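# Load two AA batteries into a remote's battery bay

## Task

Fit both AA batteries into the open battery compartment of the remote control, each with correct polarity and fully seated against its spring; the remote itself may be moved.

## Robot and tools

Robot: two arms, left_arm and right_arm, each a six-joint arm with a parallel two-finger gripper and a wrist camera. Fingers point along the gripper's +z axis and close along its y axis. end_effector_position is the point between the finger pads, just under 1 cm behind the fingertips.

Frames: the scene frame has its origin at table-top height, midway between the nominal arm bases, a little behind the table's near edge; +z is up, +x reaches out over the table, and left_arm sits on the +y side (image left/right does not follow arm names). Actual bases: left_arm near (+0.001, +0.268, +0.007) m, right_arm near (+0.005, -0.290, +0.003) m. Reported positions and quaternions (end_effector_position in metres, end_effector_quat_wxyz) are in the scene frame and can be off by a few centimetres, worse at long reach. Movement offsets, however, are expressed along each arm's own Hand target axes.

Command rows: every moving command uses rows of exactly 14 numbers, covering both arms even if only one moves: dx, dy, dz, rx, ry, rz, opening for left_arm, then the same seven for right_arm. The first six per arm are an offset, not a pose: displacement and rotation vector measured from that arm's Hand target at the start of the action or move, in the Hand target's own axes. Scale: 1.0 equals 0.6 m for translation or 180 degrees for rotation; values lie in [-1, 1]. Rows are not cumulative within a call, but each new call starts from the updated Hand target, so resending an offset moves further. Six zeros re-request the current Hand target. Opening is absolute: +1 fully open (about 87 mm gap), +0.5 about 69 mm, 0 about 43 mm, -0.5 about 18 mm, -1 closed. A 0 in the opening slot closes to 43 mm, so to keep a gripper as it is, resend its present opening.

execute_actions(actions, cameras): actions is a list of actions; each action is up to 15 rows, one per 1/30 s step; a short action holds its last row. An empty list returns state plus all camera images. cameras selects images by name, ["all"], or [].

move(target, speed, blend, opening_speed, blocking, cameras): target is one 14-number row or a list of up to 15 rows, all offsets counted from the same starting Hand targets. speed is path top speed in m/s, 0.002 to 2.9 (default 0.25), one number or one per target; turning is capped at twice that in rad/s. blend (metres) rounds corners in a list; 0 stops at each. opening_speed (at least 0.2 per second on the -1..+1 scale) ramps the fingers. blocking=false returns after about 0.5 s while the move continues. Paths are straight, end together, are capped at 10 s, and do not avoid obstacles or the other arm. The result adds a move: line, e.g. done, off_target, moving, held, fault, and limits such as paced (pose clipped) or held (steps withheld). done means at rest within 10 mm and 2 degrees; neither done nor off_target reveals contact.

wait(seconds 0 to 10, cameras): lets time pass holding the last command; returns early if a running move ends. stop(cameras): brakes a running move. zoom_image(camera, region [x0,y0,x1,y1] in pixels, at most 504 by 504): closer view of the newest image from cam_head_left, cam_head_right, cam_high, cam_low, cam_left_wrist or cam_right_wrist (all 672x504). read_manual(section="licences"): URDF licence text only. finished_scene(scene): ends the current scene irreversibly; call it only once the batteries stay correctly seated without the robot.

Result lines: Hand target is the last commanded pose after clipping; the gripper often rests short of it, and only a new command (even zeros) pursues it; send the remaining distance as an extra offset if needed. grip_measured gives finger position on the command scale (may be off by about 0.043). To hold a part, command roughly 0.04 below the reading at first contact. Joint torques include gravity and friction and are noisy; joints 1 to 3 wrap at ±28 N m. Tool commands shows current gripper commands. Joint velocities 'within noise' means the arm is still. MOTOR HOT appears from 75 °C; at 90 °C the arm folds and idles for the rest of the scene; holding loads, stretching out or pushing into unreachable poses heats motors.

Behaviour: orientation is clipped each step to within 40 degrees of the measured one. Friction and gravity can leave the gripper low, short or tilted; small moves may go sideways or not at all, so check position and orientation after each move. Avoid paths passing near an arm's own base. A blocked arm keeps pressing until commanded back past its contact point. Faster motion means harder contacts and more lag.

Avoid: dropping batteries or releasing them while moving, letting anything leave the table, hitting the bar, plate, rail or table hard, arm-to-arm contact (clearance checks do not cover grippers and wrist cameras), closing one gripper on the other's fingers, and strain on the wrist-camera cables. Loose objects may occasionally be nudged by the scene.

Each tool is called after ">>>" as name(argument=value, ...), one argument or row to a line, values as JSON.

## Session

>>> execute_actions(
  actions=[],
)

Scene clock: 0.00 s.
left_arm: end_effector_position=(+0.3749, +0.3005, +0.0375) grip_measured=+0.993 end_effector_quat_wxyz=(+0.547, -0.069, +0.830, +0.086) | right_arm: end_effector_position=(+0.3796, -0.3352, +0.0562) grip_measured=+0.981 end_effector_quat_wxyz=(+0.563, +0.135, +0.810, -0.087)
Joint positions: left_arm=[-0.039 1.601 0.369 0.821 -0.246 -0.027 0.997] | right_arm=[0.023 1.568 0.393 0.774 0.331 0.108 0.991]
Joint velocities: within noise
Joint torques (N m): no reading
Motor temperatures (°C): left_arm=[27 34 29 29 27 30 30] | right_arm=[29 29 27 29 29 26 27]
Heat: left arm: 34 °C; right arm: 29 °C.
Hand target: left_arm +0.3772, +0.3002, +0.0408; +0.551, -0.070, +0.828, +0.085 | right_arm +0.3843, -0.3342, +0.0636; +0.573, +0.135, +0.804, -0.084
Tool commands: left_gripper/opening=+1.0 right_gripper/opening=+1.0
camera_calibration:
cam_left_wrist: T_world_to_cam=[[0.230863, -0.970581, -0.0683755, 0.207295], [-0.935102, -0.201908, -0.291233, 0.443447], [0.26886, 0.131173, -0.954205, 0.0358697], [0, 0, 0, 1]] pos_world=[0.357168, 0.286027, 0.177548]
cam_right_wrist: T_world_to_cam=[[-0.324438, -0.945745, -0.0174916, -0.194309], [-0.892926, 0.312316, -0.324257, 0.481699], [0.312128, -0.0895827, -0.945807, 0.0539995], [0, 0, 0, 1]] pos_world=[0.350225, -0.329372, 0.203869]

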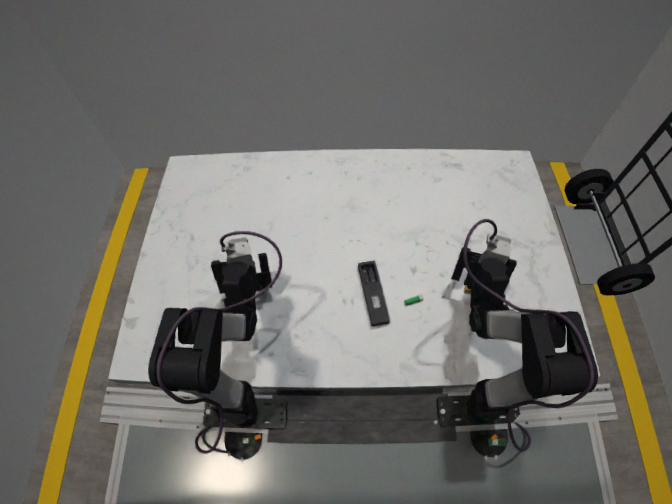

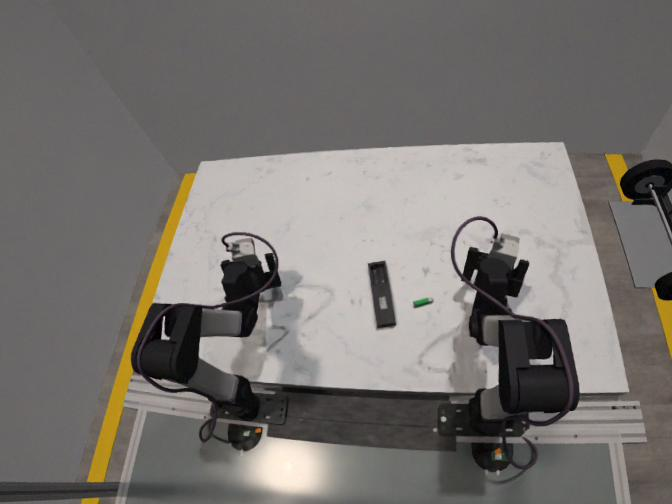

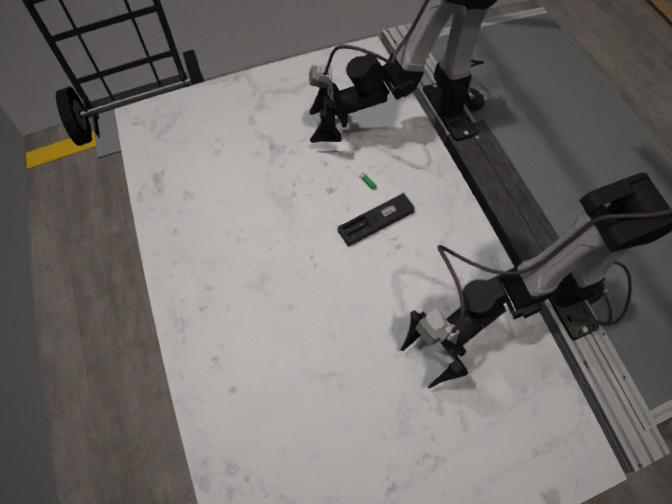

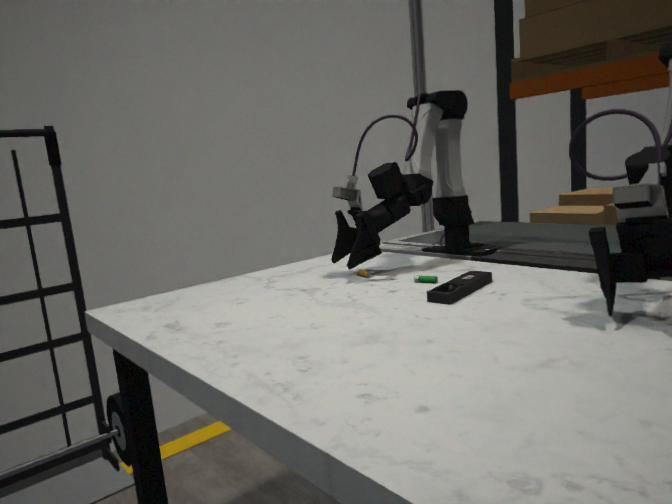

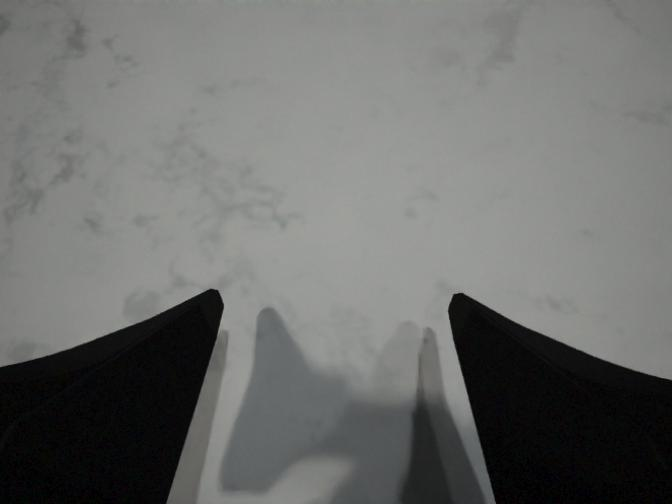

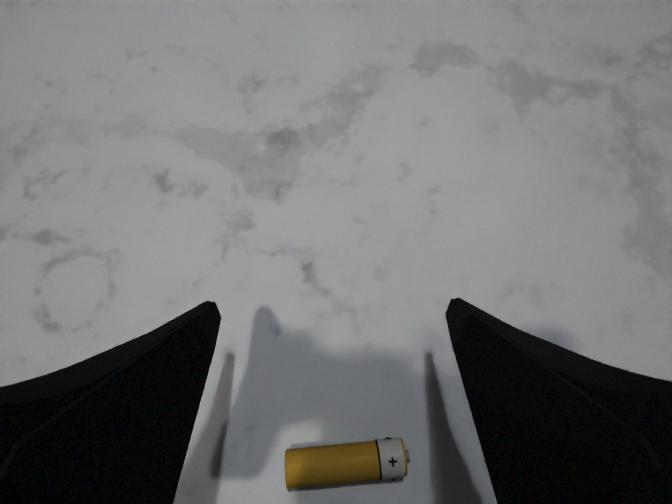

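>>> zoom_image(
  camera="cam_head_left",
  region=[340, 250, 440, 335],
)

>>> zoom_image(
  camera="cam_high",
  region=[330, 165, 420, 250],
)

>>> zoom_image(
  camera="cam_low",
  region=[350, 260, 500, 310],
)

Scaled by 5.040 from the camera's 672x504 image, which has a finer 960x720 frame.

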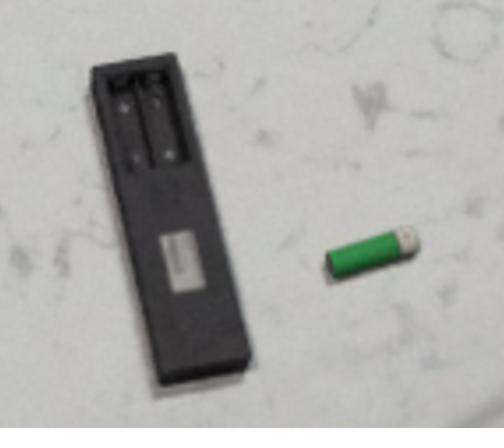

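Scaled by 5.600 from the camera's 672x504 image, which has a finer 960x720 frame.

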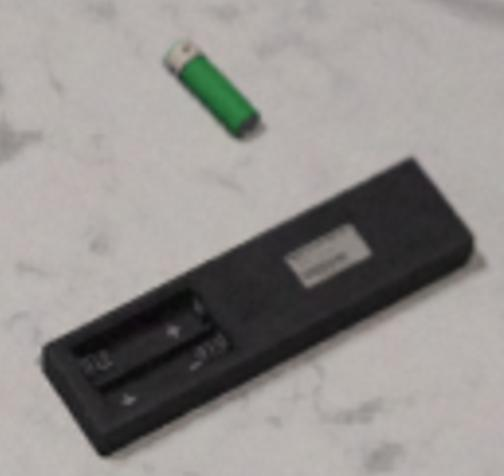

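Scaled by 3.360 from the camera's 672x504 image, which has a finer 960x720 frame.

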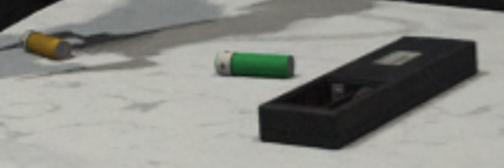

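>>> move(
  target=[0,0,0,0,0,0,1,-0.127,0.024,-0.1705,-0.312,0.303,-0.449,1],
  speed=0.4,
  cameras=["cam_right_wrist","cam_high","cam_head_left"],
)

Scene clock: 12.17 s.
left_arm: end_effector_position=(+0.3749, +0.3005, +0.0375) grip_measured=+0.993 end_effector_quat_wxyz=(+0.547, -0.069, +0.830, +0.086) | right_arm: end_effector_position=(+0.3133, -0.3006, +0.1644) grip_measured=+0.981 end_effector_quat_wxyz=(-0.003, -0.602, +0.798, +0.011)
Joint positions: left_arm=[-0.039 1.601 0.369 0.821 -0.246 -0.027 0.997] | right_arm=[0.109 1.836 1.72 -1.506 0.01 -1.183 0.991]
Joint torques (N m): left_arm=[0.14 -5.27 5.65 2.28 -0.04 -0.13] | right_arm=[0.65 -7.73 9.74 0.11 0.09 -0.04]
Motor temperatures (°C): left_arm=[27 35 30 34 27 30 30] | right_arm=[29 31 29 32 29 26 27]
Heat: left arm: 35 °C; right arm: 32 °C.
Hand target: left_arm +0.3772, +0.3002, +0.0408; +0.551, -0.070, +0.828, +0.085 | right_arm +0.3203, -0.3001, +0.1696; +0.000, -0.609, +0.793, +0.000
Off the commanded pose: left_arm 0.004 m, 0 deg | right_arm 0.009 m, 2 deg.
move: done
camera_calibration:
cam_right_wrist: T_world_to_cam=[[0.959239, -0.282109, -0.0166055, -0.384068], [-0.168793, -0.619081, 0.766973, -0.23945], [-0.22665, -0.732907, -0.641465, 0.105486], [0, 0, 0, 1]] pos_world=[0.351904, -0.179276, 0.244939]
Images, in order (width x height): cam_head_left 672x504, cam_high 672x504, cam_right_wrist 672x504.

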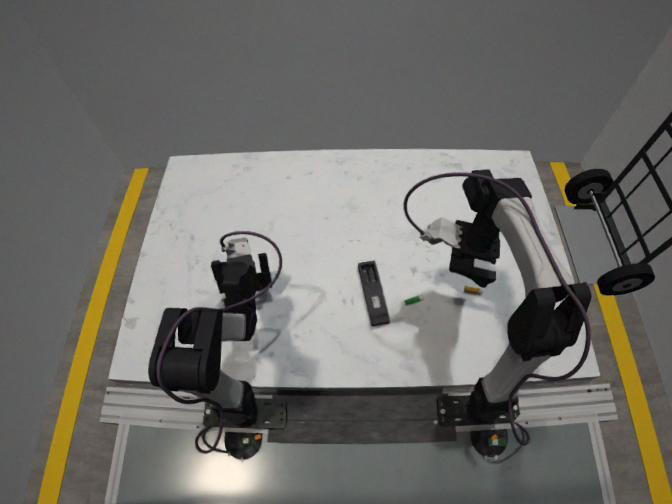

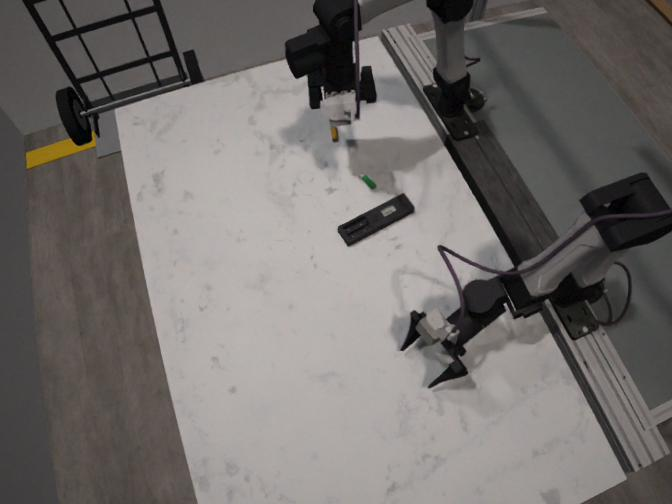

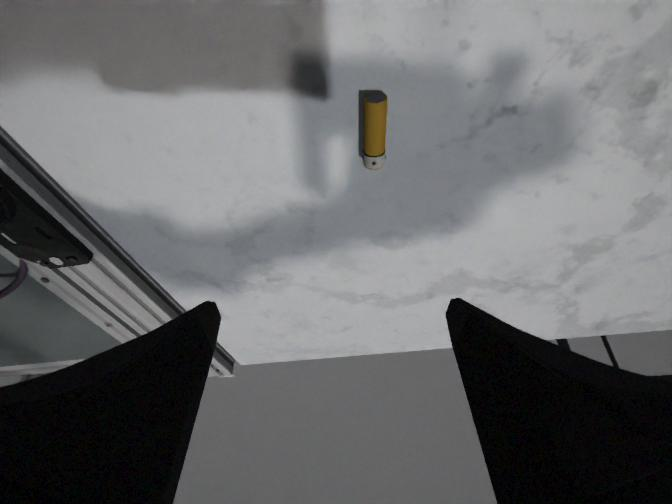

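>>> move(
  target=[0,0,0,0,0,0,1,0.049,-0.042,0.183,0,0,-0.014,1],
  cameras=["cam_right_wrist","cam_high"],
)

Scene clock: 16.37 s.
left_arm: end_effector_position=(+0.3749, +0.3005, +0.0375) grip_measured=+0.993 end_effector_quat_wxyz=(+0.547, -0.069, +0.830, +0.086) | right_arm: end_effector_position=(+0.3358, -0.3317, +0.0621) grip_measured=+0.981 end_effector_quat_wxyz=(+0.002, -0.625, +0.781, +0.006)
Joint positions: left_arm=[-0.039 1.601 0.369 0.821 -0.246 -0.027 0.997] | right_arm=[0.01 1.909 1.408 -1.107 0.018 -1.338 0.991]
Joint torques (N m): left_arm=[0.16 -5.27 5.65 2.28 -0.04 -0.12] | right_arm=[-0.29 -9.32 5.5 0.35 0.01 -0.03]
Heat: left arm: 36 °C; right arm: 32 °C.
Hand target: left_arm +0.3772, +0.3002, +0.0408; +0.551, -0.070, +0.828, +0.085 | right_arm +0.3371, -0.3350, +0.0599; +0.000, -0.627, +0.779, +0.000
Off the commanded pose: left_arm 0.004 m, 0 deg | right_arm 0.004 m, 1 deg.
move: done
camera_calibration:
cam_right_wrist: T_world_to_cam=[[0.973645, -0.228058, -0.00213125, -0.404015], [-0.144993, -0.626175, 0.766082, -0.186792], [-0.176046, -0.745583, -0.642739, 0.000965063], [0, 0, 0, 1]] pos_world=[0.366454, -0.208384, 0.142857]
Images, in order (width x height): cam_high 672x504, cam_right_wrist 672x504.

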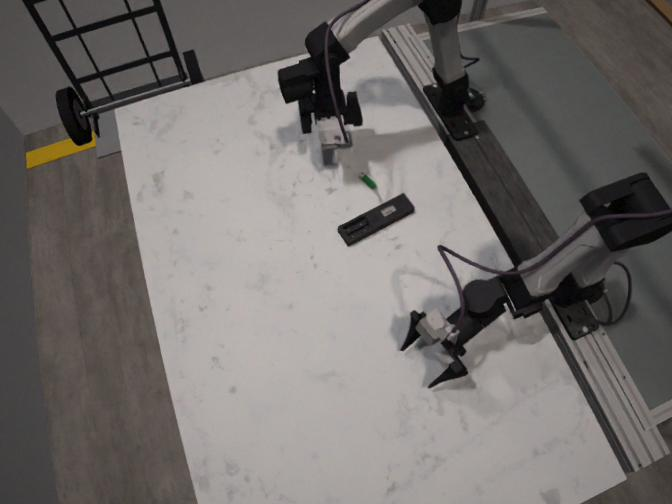

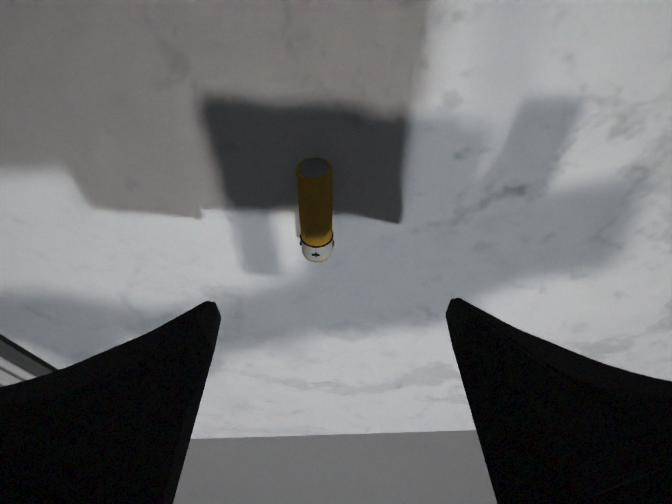

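>>> move(
  target=[0,0,0,0,0,0,1,0.007,0.0133,0.078,0,0,0,-0.2],
  speed=0.1,
  cameras=["cam_right_wrist","cam_low"],
)

>>> zoom_image(
  camera="cam_low",
  region=[310, 230, 430, 310],
)

Scene clock: 19.53 s.
left_arm: end_effector_position=(+0.3749, +0.3005, +0.0375) grip_measured=+0.993 end_effector_quat_wxyz=(+0.547, -0.069, +0.830, +0.086) | right_arm: end_effector_position=(+0.3280, -0.3337, +0.0164) grip_measured=-0.200 end_effector_quat_wxyz=(+0.003, -0.625, +0.780, +0.005)
Joint positions: left_arm=[-0.039 1.601 0.369 0.821 -0.246 -0.027 0.997] | right_arm=[0 1.931 1.247 -0.919 0.018 -1.349 0.4]
Joint torques (N m): left_arm=[0.16 -5.27 5.64 2.28 -0.04 -0.12] | right_arm=[-0.49 -8.69 5.38 0.29 0.04 -0.03]
Heat: left arm: 36 °C; right arm: 32 °C.
Hand target: left_arm +0.3772, +0.3002, +0.0408; +0.551, -0.070, +0.828, +0.085 | right_arm +0.3284, -0.3375, +0.0130; +0.000, -0.626, +0.779, +0.000
Off the commanded pose: left_arm 0.004 m, 0 deg | right_arm 0.005 m, 1 deg.
move: done
camera_calibration:
cam_right_wrist: T_world_to_cam=[[0.973967, -0.226683, 0.00168399, -0.396549], [-0.147193, -0.626745, 0.765196, -0.153596], [-0.172402, -0.745524, -0.643795, -0.0323624], [0, 0, 0, 1]] pos_world=[0.358038, -0.210283, 0.097364]
Images, in order (width x height): cam_low 672x504, cam_right_wrist 672x504.

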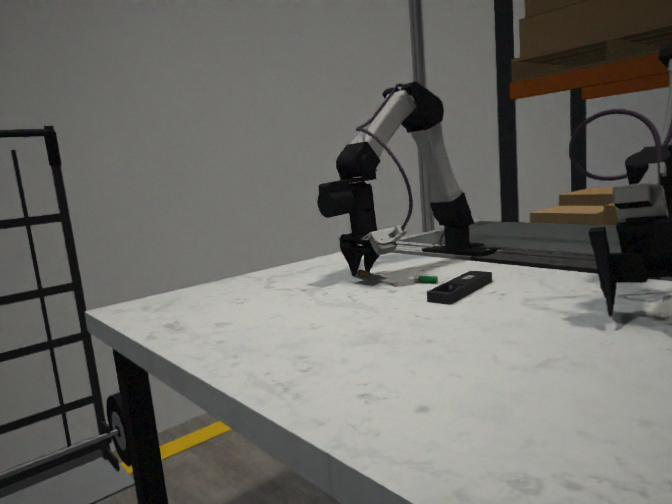

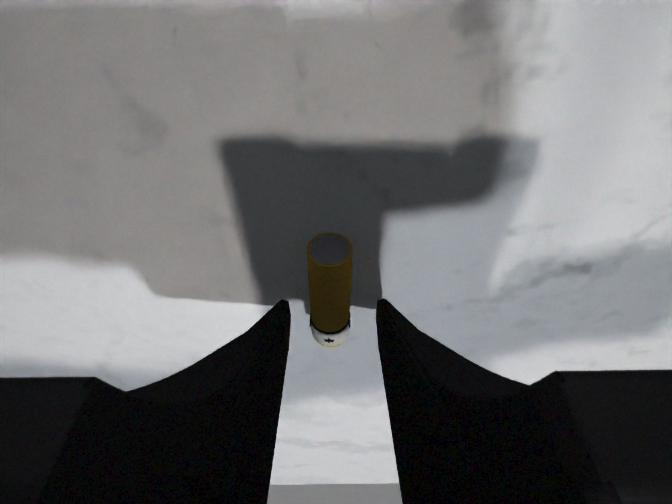

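Scaled by 4.200 from the camera's 672x504 image, which has a finer 960x720 frame.

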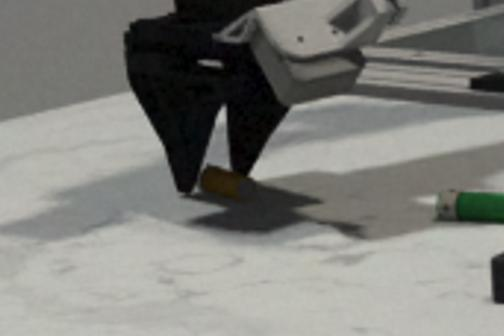

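>>> move(
  target=[
    [0,0,0,0,0,0,1,0,0.002,0.008,0,0,0,-0.2],
    [0,0,0,0,0,0,1,0,0.002,0.008,0,0,0,-0.72],
  ],
  speed=0.05,
  opening_speed=0.5,
  cameras=["cam_right_wrist"],
)

Scene clock: 22.53 s.
left_arm: end_effector_position=(+0.3749, +0.3005, +0.0375) grip_measured=+0.993 end_effector_quat_wxyz=(+0.547, -0.069, +0.830, +0.086) | right_arm: end_effector_position=(+0.3291, -0.3338, +0.0138) grip_measured=-0.607 end_effector_quat_wxyz=(+0.006, -0.625, +0.780, +0.001)
Joint positions: left_arm=[-0.039 1.601 0.369 0.821 -0.246 -0.027 0.997] | right_arm=[0 1.931 1.236 -0.899 0.02 -1.35 0.197]
Joint torques (N m): left_arm=[0.16 -5.27 5.65 2.28 -0.04 -0.12] | right_arm=[-0.5 -8.21 4.78 0.38 0.01 -0.06]
Heat: left arm: 36 °C; right arm: 32 °C.
Hand target: left_arm +0.3772, +0.3002, +0.0408; +0.551, -0.070, +0.828, +0.085 | right_arm +0.3272, -0.3373, +0.0082; +0.000, -0.627, +0.779, +0.000
Off the commanded pose: left_arm 0.004 m, 0 deg | right_arm 0.007 m, 1 deg.
move: done
camera_calibration:
cam_right_wrist: T_world_to_cam=[[0.97401, -0.226239, 0.0109805, -0.397708], [-0.153933, -0.625596, 0.76481, -0.148939], [-0.16616, -0.746623, -0.644162, -0.0363307], [0, 0, 0, 1]] pos_world=[0.358408, -0.210278, 0.094874]
Images, in order (width x height): cam_right_wrist 672x504.

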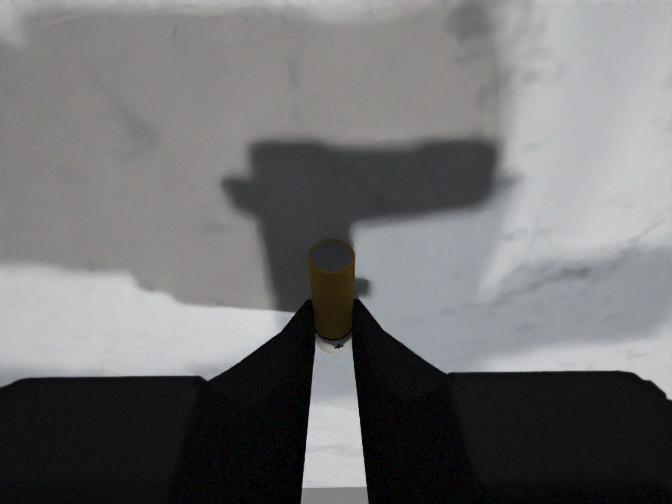

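>>> move(
  target=[
    [0,0,0,0,0,0,1,0,0,-0.2,0,0,0,-0.72],
    [0,0,0,0,0,0,1,-0.433,0.0645,-0.203,0,0,0.385,-0.72],
  ],
  speed=0.25,
  blend=0.03,
  cameras=["cam_right_wrist","cam_high","cam_head_left"],
)

>>> zoom_image(
  camera="cam_right_wrist",
  region=[200, 0, 500, 400],
)

Scene clock: 27.90 s.
left_arm: end_effector_position=(+0.3749, +0.3005, +0.0375) grip_measured=+0.993 end_effector_quat_wxyz=(+0.547, -0.069, +0.830, +0.086) | right_arm: end_effector_position=(+0.3424, -0.0817, +0.1260) grip_measured=-0.607 end_effector_quat_wxyz=(+0.006, -0.073, +0.997, -0.002)
Joint positions: left_arm=[-0.039 1.601 0.369 0.821 -0.246 -0.027 0.997] | right_arm=[0.525 2.326 2.277 -1.556 0.02 0.378 0.197]
Joint torques (N m): left_arm=[0.14 -5.27 5.64 2.28 -0.04 -0.13] | right_arm=[0.18 -12.25 9.68 0.22 -0.1 0.15]
Heat: left arm: 37 °C; right arm: 33 °C.
Hand target: left_arm +0.3772, +0.3002, +0.0408; +0.551, -0.070, +0.828, +0.085 | right_arm +0.3453, -0.0751, +0.1298; +0.000, -0.072, +0.997, +0.000
Off the commanded pose: left_arm 0.004 m, 0 deg | right_arm 0.008 m, 1 deg.
joint sent to its limit (right arm) — joint 4 (wrist pitch), lower limit. The joint targets still meet the commanded pose.
move: done
camera_calibration:
cam_right_wrist: T_world_to_cam=[[0.137965, -0.990376, 0.0110242, -0.13108], [-0.639298, -0.0805454, 0.764729, 0.135742], [-0.756481, -0.112554, -0.644258, 0.480297], [0, 0, 0, 1]] pos_world=[0.468199, -0.0648257, 0.207074]
Images, in order (width x height): cam_head_left 672x504, cam_high 672x504, cam_right_wrist 672x504.

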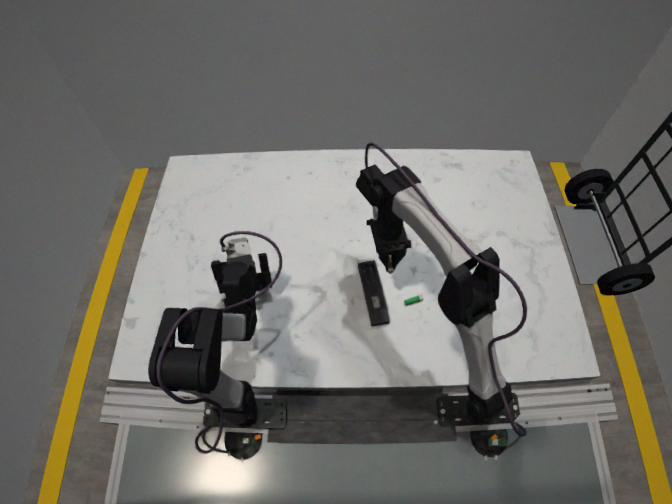

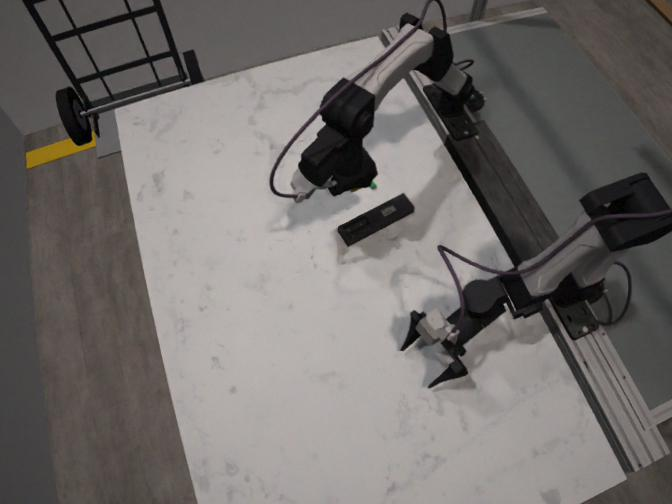

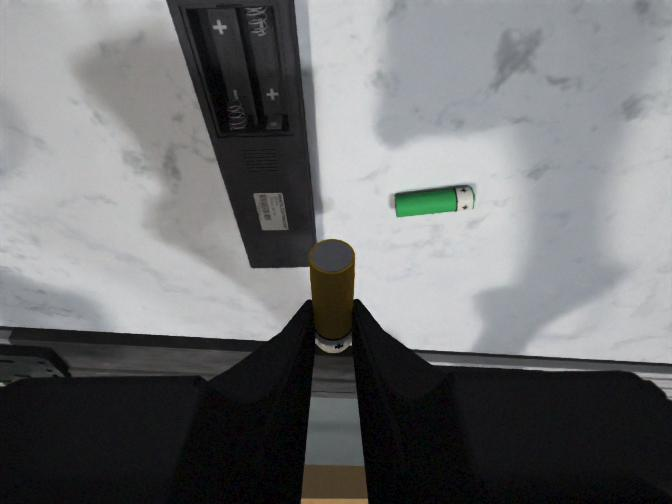

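Scaled by 1.260 from the camera's 672x504 image, which has a finer 960x720 frame.

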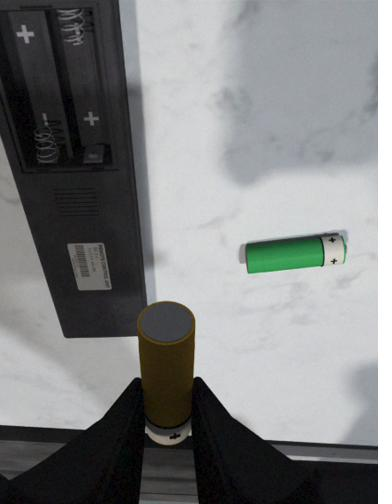

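>>> move(
  target=[0,0,0,0,0,0,1,-0.038,0.052,0.085,0,0,0,-0.72],
  speed=0.2,
  cameras=["cam_right_wrist","cam_high","cam_low"],
)

>>> zoom_image(
  camera="cam_right_wrist",
  region=[220, 60, 470, 360],
)

>>> zoom_image(
  camera="cam_low",
  region=[400, 220, 520, 320],
)

Scene clock: 32.60 s.
left_arm: end_effector_position=(+0.3749, +0.3005, +0.0375) grip_measured=+0.993 end_effector_quat_wxyz=(+0.547, -0.069, +0.830, +0.086) | right_arm: end_effector_position=(+0.3610, -0.0481, +0.0730) grip_measured=-0.607 end_effector_quat_wxyz=(-0.009, -0.074, +0.997, -0.011)
Joint positions: left_arm=[-0.039 1.601 0.369 0.821 -0.246 -0.027 0.997] | right_arm=[0.565 2.544 2.446 -1.541 0.02 0.419 0.197]
Joint torques (N m): left_arm=[0.14 -5.27 5.65 2.28 -0.04 -0.12] | right_arm=[0.28 -14.3 9.73 0.13 -0.06 0.11]
Heat: left arm: 37 °C; right arm: 35 °C.
Hand target: left_arm +0.3772, +0.3002, +0.0408; +0.551, -0.070, +0.828, +0.085 | right_arm +0.3633, -0.0409, +0.0788; +0.000, -0.072, +0.997, +0.000
Off the commanded pose: left_arm 0.004 m, 0 deg | right_arm 0.009 m, 2 deg.
move: done
camera_calibration:
cam_right_wrist: T_world_to_cam=[[0.138788, -0.989973, 0.0263115, -0.101185], [-0.617714, -0.0657715, 0.783648, 0.182383], [-0.774059, -0.125014, -0.620648, 0.468031], [0, 0, 0, 1]] pos_world=[0.488987, -0.0296641, 0.150221]
Images, in order (width x height): cam_high 672x504, cam_low 672x504, cam_right_wrist 672x504.

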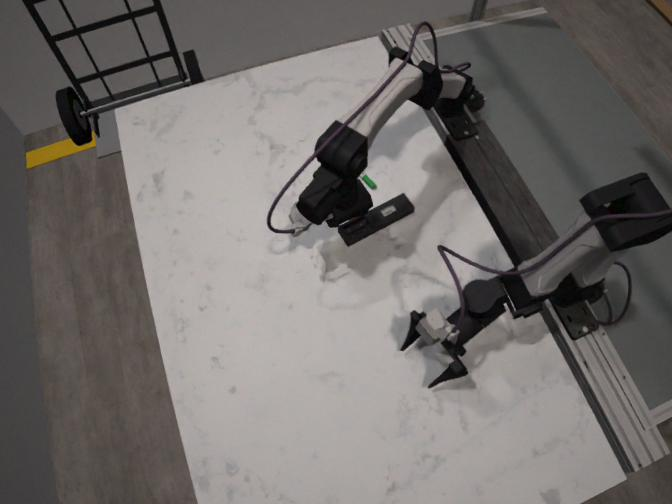

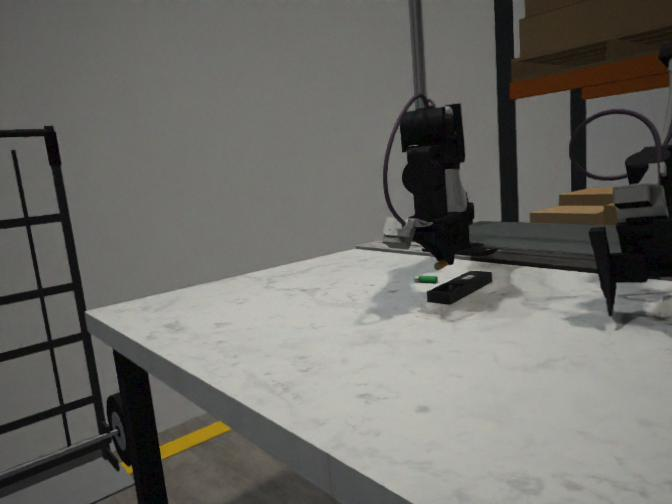

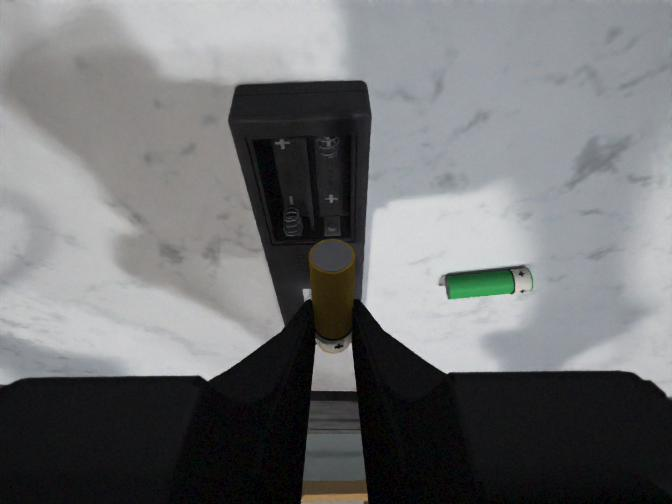

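Scaled by 1.680 from the camera's 672x504 image, which has a finer 960x720 frame.

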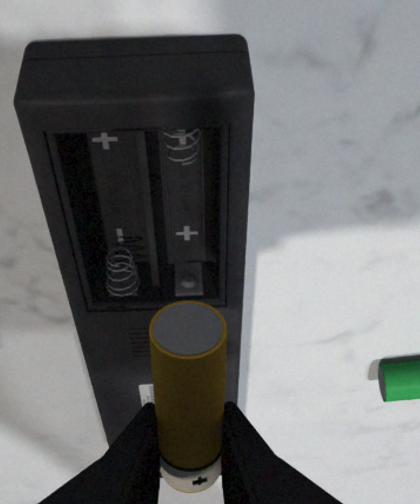

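Scaled by 4.200 from the camera's 672x504 image, which has a finer 960x720 frame.

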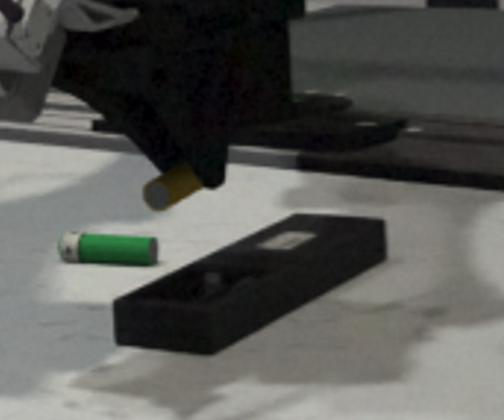

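>>> move(
  target=[0,0,0,0,0,0,1,0.13,-0.318,-0.167,0,0,0,-0.72],
  speed=0.35,
)

>>> move(
  target=[-0.03,-0.528,-0.3625,0.03,0.375,0.006,1,0,0,0,0,0,0,-0.72],
  speed=0.35,
  cameras=["all"],
)

Scene clock: 47.53 s.
left_arm: end_effector_position=(+0.3749, +0.3005, +0.0375) grip_measured=+0.993 end_effector_quat_wxyz=(+0.547, -0.069, +0.830, +0.086) | right_arm: end_effector_position=(+0.3182, -0.2407, +0.1742) grip_measured=-0.607 end_effector_quat_wxyz=(+0.008, -0.066, +0.998, +0.003)
Joint positions: left_arm=[-0.039 1.601 0.369 0.821 -0.246 -0.027 0.997] | right_arm=[0.173 1.972 1.936 -1.555 0.02 0.042 0.197]
Joint torques (N m): left_arm=[0.14 -5.27 5.65 2.28 -0.04 -0.12] | right_arm=[0.31 -12.23 5.44 0.24 0.01 -0.02]
Motor temperatures (°C): left_arm=[27 37 31 39 27 30 30] | right_arm=[29 43 33 30 29 26 28]
Heat: left arm: 39 °C; right arm: 43 °C.
Hand target: left_arm +0.3772, +0.3002, +0.0408; +0.551, -0.070, +0.828, +0.085 | right_arm +0.3137, -0.2409, +0.1791; +0.000, -0.072, +0.997, +0.000
Off the commanded pose: left_arm 0.004 m, 0 deg | right_arm 0.007 m, 1 deg.
joint sent to its limit (right arm) — joint 4 (wrist pitch), lower limit. The joint targets still meet the commanded pose.
move: done

Scene clock: 50.27 s.
left_arm: end_effector_position=(+0.2530, -0.0517, +0.1194) grip_measured=+0.993 end_effector_quat_wxyz=(+0.002, -0.069, +0.998, +0.003) | right_arm: end_effector_position=(+0.3182, -0.2408, +0.1742) grip_measured=-0.607 end_effector_quat_wxyz=(+0.008, -0.066, +0.998, +0.003)
Joint positions: left_arm=[-0.837 2.238 2.155 -1.495 -0.01 -0.963 0.997] | right_arm=[0.173 1.972 1.936 -1.555 0.02 0.041 0.197]
Joint torques (N m): left_arm=[0.17 -9.52 8.57 0.29 0.05 -0.19] | right_arm=[0.29 -12.25 5.41 0.21 -0.01 0.02]
Heat: left arm: 38 °C; right arm: 43 °C.
Hand target: left_arm +0.2547, -0.0559, +0.1194; +0.000, -0.073, +0.997, +0.000 | right_arm +0.3137, -0.2409, +0.1791; +0.000, -0.072, +0.997, +0.000
Off the commanded pose: left_arm 0.005 m, 1 deg | right_arm 0.007 m, 1 deg.
joint sent to its limit (right arm) — joint 4 (wrist pitch), lower limit. The joint targets still meet the commanded pose.
move: done
camera_calibration:
cam_left_wrist: T_world_to_cam=[[0.14553, -0.988975, -0.0273662, -0.0850726], [-0.632858, -0.114317, 0.765783, 0.0840942], [-0.760468, -0.0941256, -0.642517, 0.404481], [0, 0, 0, 1]] pos_world=[0.373196, -0.0364493, 0.19316]
cam_right_wrist: T_world_to_cam=[[0.123654, -0.992325, 0.00100651, -0.279911], [-0.642311, -0.0792655, 0.762334, 0.0723132], [-0.756403, -0.0949122, -0.647183, 0.4798], [0, 0, 0, 1]] pos_world=[0.443982, -0.226492, 0.255673]

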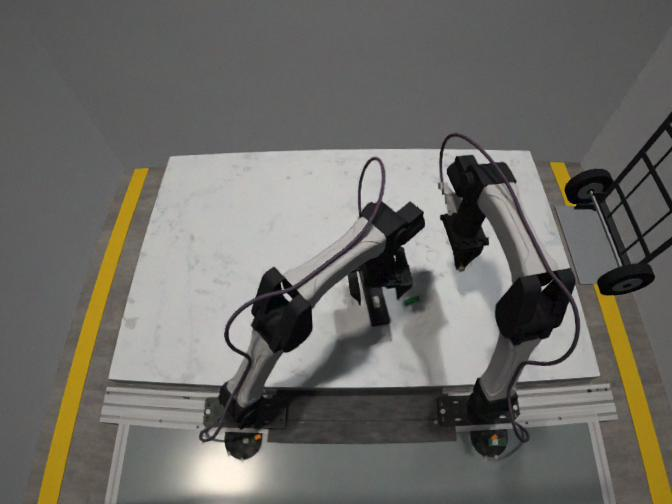

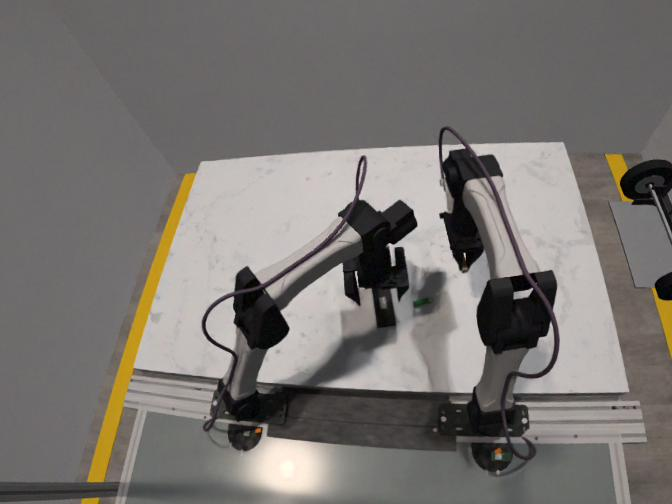

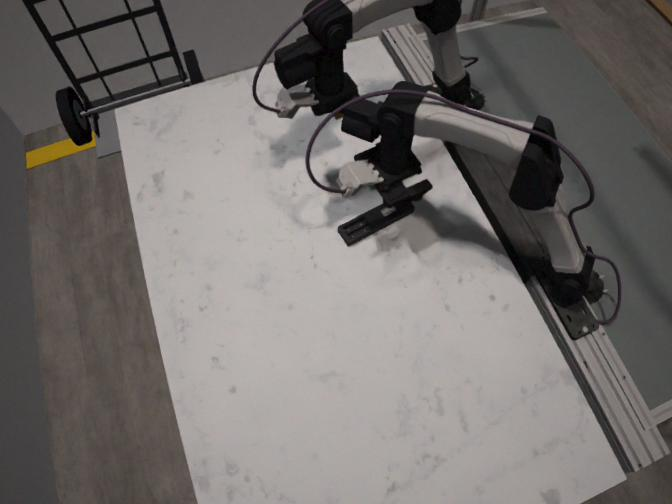

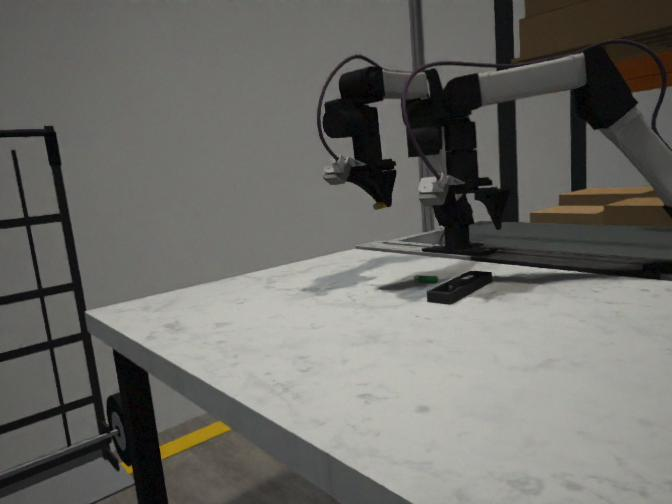

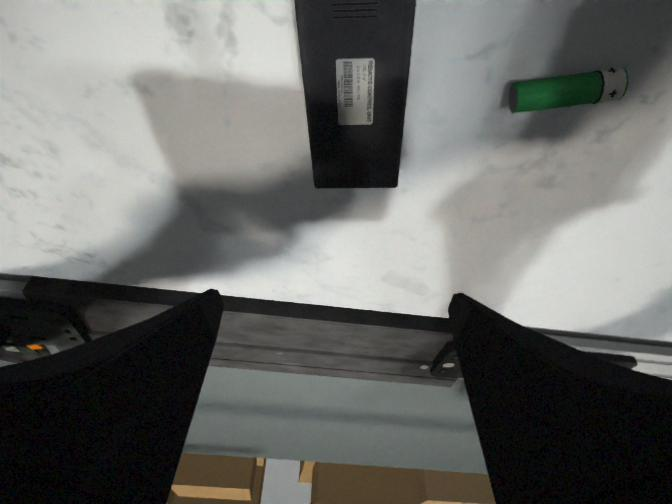

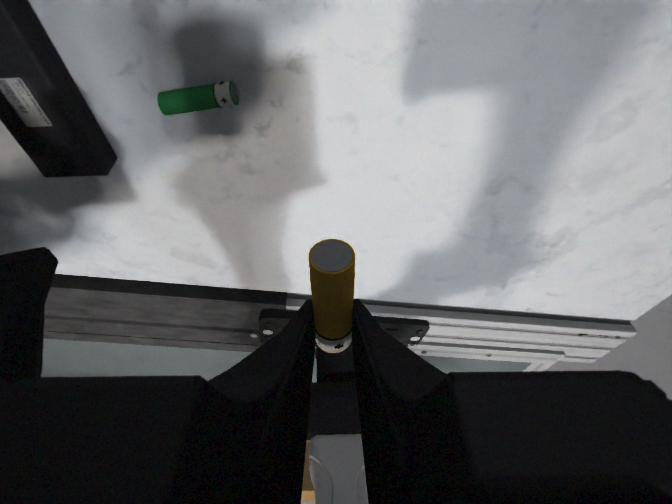

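>>> move(
  target=[
    [-0.0067,-0.0123,0.172,0,0,0,1,0,0,0,0,0,0,-0.72],
    [-0.0067,-0.0123,0.172,0,0,0,0.03,0,0,0,0,0,0,-0.72],
  ],
  speed=0.15,
  opening_speed=0.6,
  cameras=["cam_left_wrist","cam_high"],
)

Scene clock: 55.37 s.
left_arm: end_effector_position=(+0.2615, -0.0615, +0.0223) grip_measured=+0.076 end_effector_quat_wxyz=(+0.005, -0.071, +0.997, +0.000) | right_arm: end_effector_position=(+0.3182, -0.2408, +0.1742) grip_measured=-0.607 end_effector_quat_wxyz=(+0.008, -0.066, +0.998, +0.003)
Joint positions: left_arm=[-0.837 2.296 1.865 -1.139 -0.009 -0.965 0.538] | right_arm=[0.173 1.972 1.936 -1.555 0.02 0.041 0.197]
Joint torques (N m): left_arm=[0.05 -10.76 5.38 0.53 0.03 -0.19] | right_arm=[0.28 -12.26 5.42 0.23 -0.01 -0.03]
Heat: left arm: 38 °C; right arm: 44 °C.
Hand target: left_arm +0.2597, -0.0625, +0.0162; +0.000, -0.073, +0.997, +0.000 | right_arm +0.3137, -0.2409, +0.1791; +0.000, -0.072, +0.997, +0.000
Off the commanded pose: left_arm 0.006 m, 1 deg | right_arm 0.007 m, 1 deg.
joint sent to its limit (right arm) — joint 4 (wrist pitch), lower limit. The joint targets still meet the commanded pose.
move: done
camera_calibration:
cam_left_wrist: T_world_to_cam=[[0.147973, -0.988789, -0.0199993, -0.0994452], [-0.636519, -0.110694, 0.763276, 0.163922], [-0.756933, -0.100214, -0.645763, 0.346342], [0, 0, 0, 1]] pos_world=[0.381213, -0.0454769, 0.0965483]
Images, in order (width x height): cam_high 672x504, cam_left_wrist 672x504.

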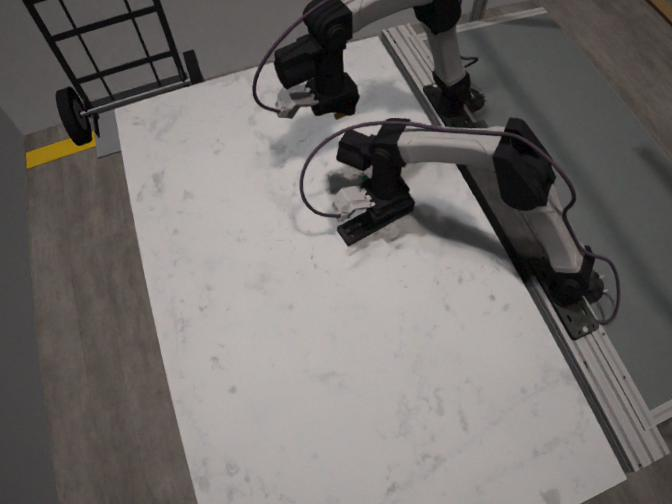

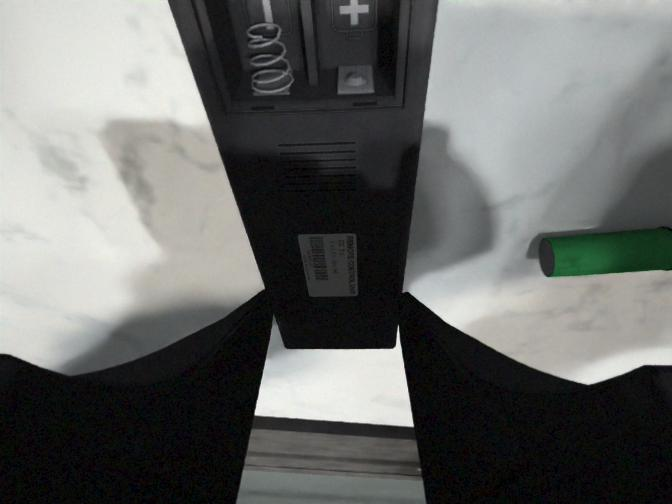

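>>> move(
  target=[-0.007,0.0495,-0.003,0,0,0.25,0.03,0,0,0,0,0,0,-0.72],
  speed=0.15,
  cameras=["cam_left_wrist","cam_high","cam_head_left"],
)

Scene clock: 59.90 s.
left_arm: end_effector_position=(+0.2649, -0.0321, +0.0213) grip_measured=+0.076 end_effector_quat_wxyz=(+0.002, +0.304, +0.953, +0.003) | right_arm: end_effector_position=(+0.3182, -0.2408, +0.1742) grip_measured=-0.607 end_effector_quat_wxyz=(+0.008, -0.066, +0.998, +0.003)
Joint positions: left_arm=[-0.844 2.294 1.856 -1.138 -0.009 -0.213 0.538] | right_arm=[0.173 1.972 1.936 -1.555 0.02 0.041 0.197]
Joint torques (N m): left_arm=[-0.66 -12.44 3.79 0.6 0.08 -0.03] | right_arm=[0.38 -12.18 5.52 0.22 0.02 -0.01]
Heat: left arm: 39 °C; right arm: 45 °C.
Hand target: left_arm +0.2595, -0.0326, +0.0181; +0.000, +0.314, +0.949, +0.000 | right_arm +0.3137, -0.2409, +0.1791; +0.000, -0.072, +0.997, +0.000
Off the commanded pose: left_arm 0.006 m, 1 deg | right_arm 0.007 m, 1 deg.
joint sent to its limit (right arm) — joint 4 (wrist pitch), lower limit. The joint targets still meet the commanded pose.
move: done
camera_calibration:
cam_left_wrist: T_world_to_cam=[[-0.573013, -0.819088, -0.0274105, 0.125736], [-0.536692, 0.34976, 0.767873, 0.158338], [-0.619368, 0.454712, -0.640015, 0.3325], [0, 0, 0, 1]] pos_world=[0.362968, -0.103583, 0.0946682]
Images, in order (width x height): cam_head_left 672x504, cam_high 672x504, cam_left_wrist 672x504.

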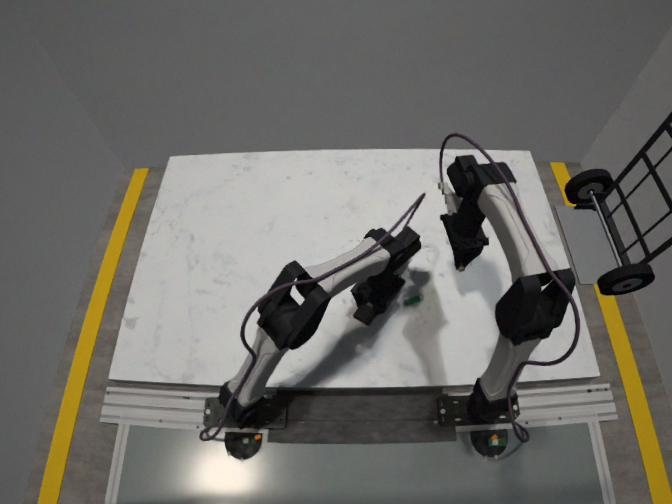

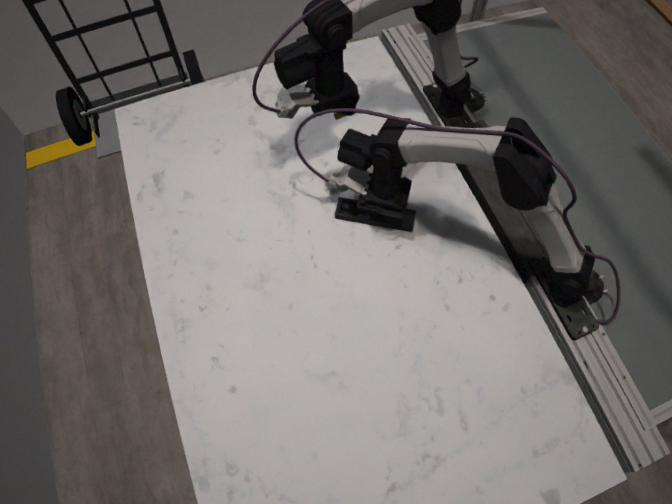

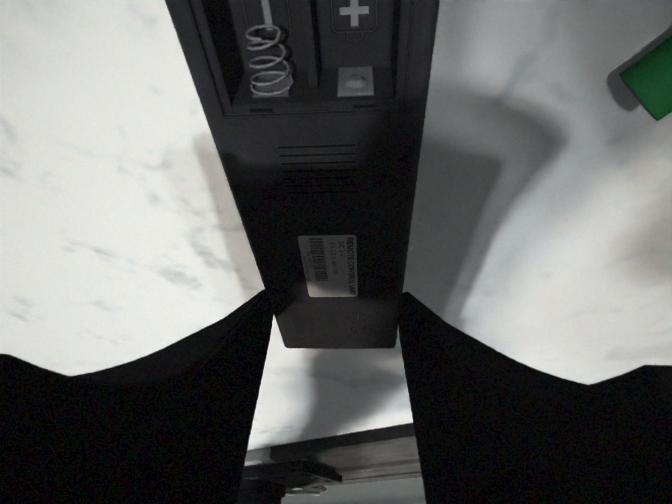

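>>> move(
  target=[
    [0,0,0,0,0,0,0.5,0,0,0,0,0,0,-0.72],
    [0,0,-0.005,0,-0.28,0,0.5,0,0,0,0,0,0,-0.72],
  ],
  speed=0.2,
  opening_speed=1,
  cameras=["cam_left_wrist","cam_high","cam_head_right"],
)

Scene clock: 64.60 s.
left_arm: end_effector_position=(+0.2605, -0.0333, +0.0186) grip_measured=+0.500 end_effector_quat_wxyz=(+0.397, +0.282, +0.863, -0.134) | right_arm: end_effector_position=(+0.3182, -0.2408, +0.1742) grip_measured=-0.607 end_effector_quat_wxyz=(+0.008, -0.066, +0.998, +0.003)
Joint positions: left_arm=[-0.95 1.701 0.723 0.244 -0.224 -0.204 0.75] | right_arm=[0.173 1.972 1.936 -1.555 0.02 0.041 0.197]
Joint torques (N m): left_arm=[-0.39 -7.86 4.85 2.15 -0.19 -0.08] | right_arm=[0.27 -12.38 5.46 0.22 0.04 -0.03]
Heat: left arm: 40 °C; right arm: 45 °C.
Hand target: left_arm +0.2595, -0.0326, +0.0211; +0.404, +0.284, +0.859, -0.133 | right_arm +0.3137, -0.2409, +0.1791; +0.000, -0.072, +0.997, +0.000
Off the commanded pose: left_arm 0.003 m, 1 deg | right_arm 0.007 m, 1 deg.
joint sent to its limit (right arm) — joint 4 (wrist pitch), lower limit. The joint targets still meet the commanded pose.
move: done
camera_calibration:
cam_left_wrist: T_world_to_cam=[[-0.57641, -0.817161, -0.0000978297, 0.122513], [-0.817082, 0.576353, 0.0139385, 0.253087], [-0.0113336, 0.0081142, -0.999903, 0.162019], [0, 0, 0, 1]] pos_world=[0.279247, -0.0470695, 0.158488]
Images, in order (width x height): cam_head_right 672x504, cam_high 672x504, cam_left_wrist 672x504.

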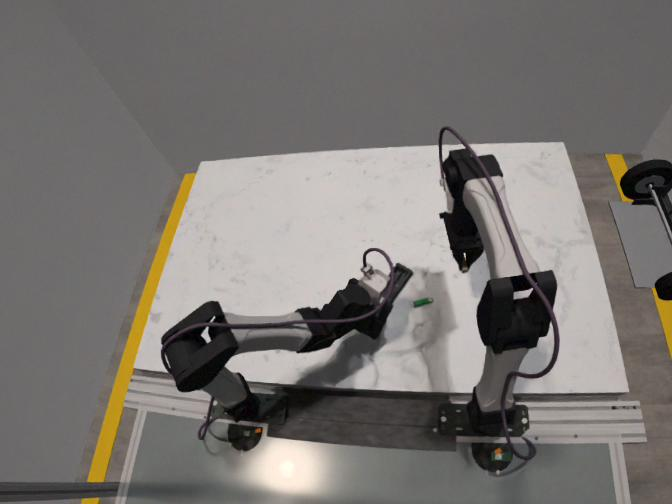

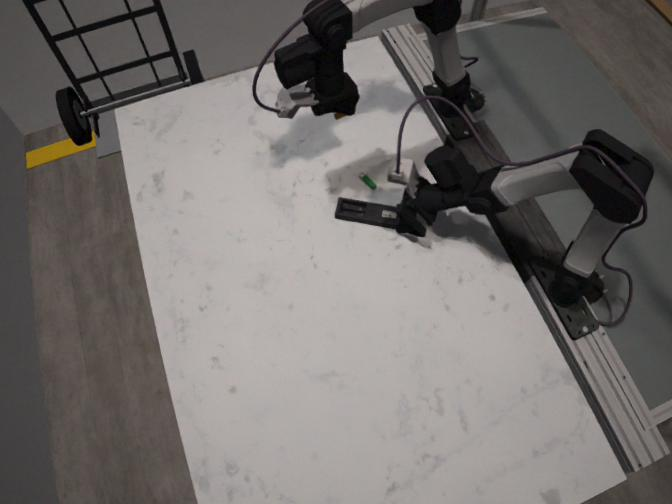

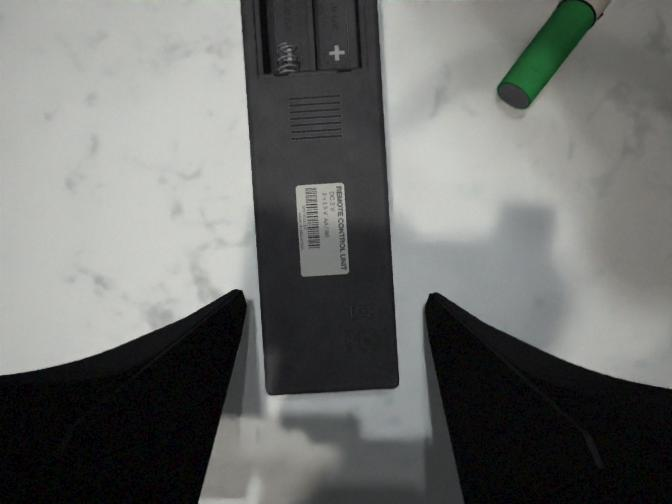

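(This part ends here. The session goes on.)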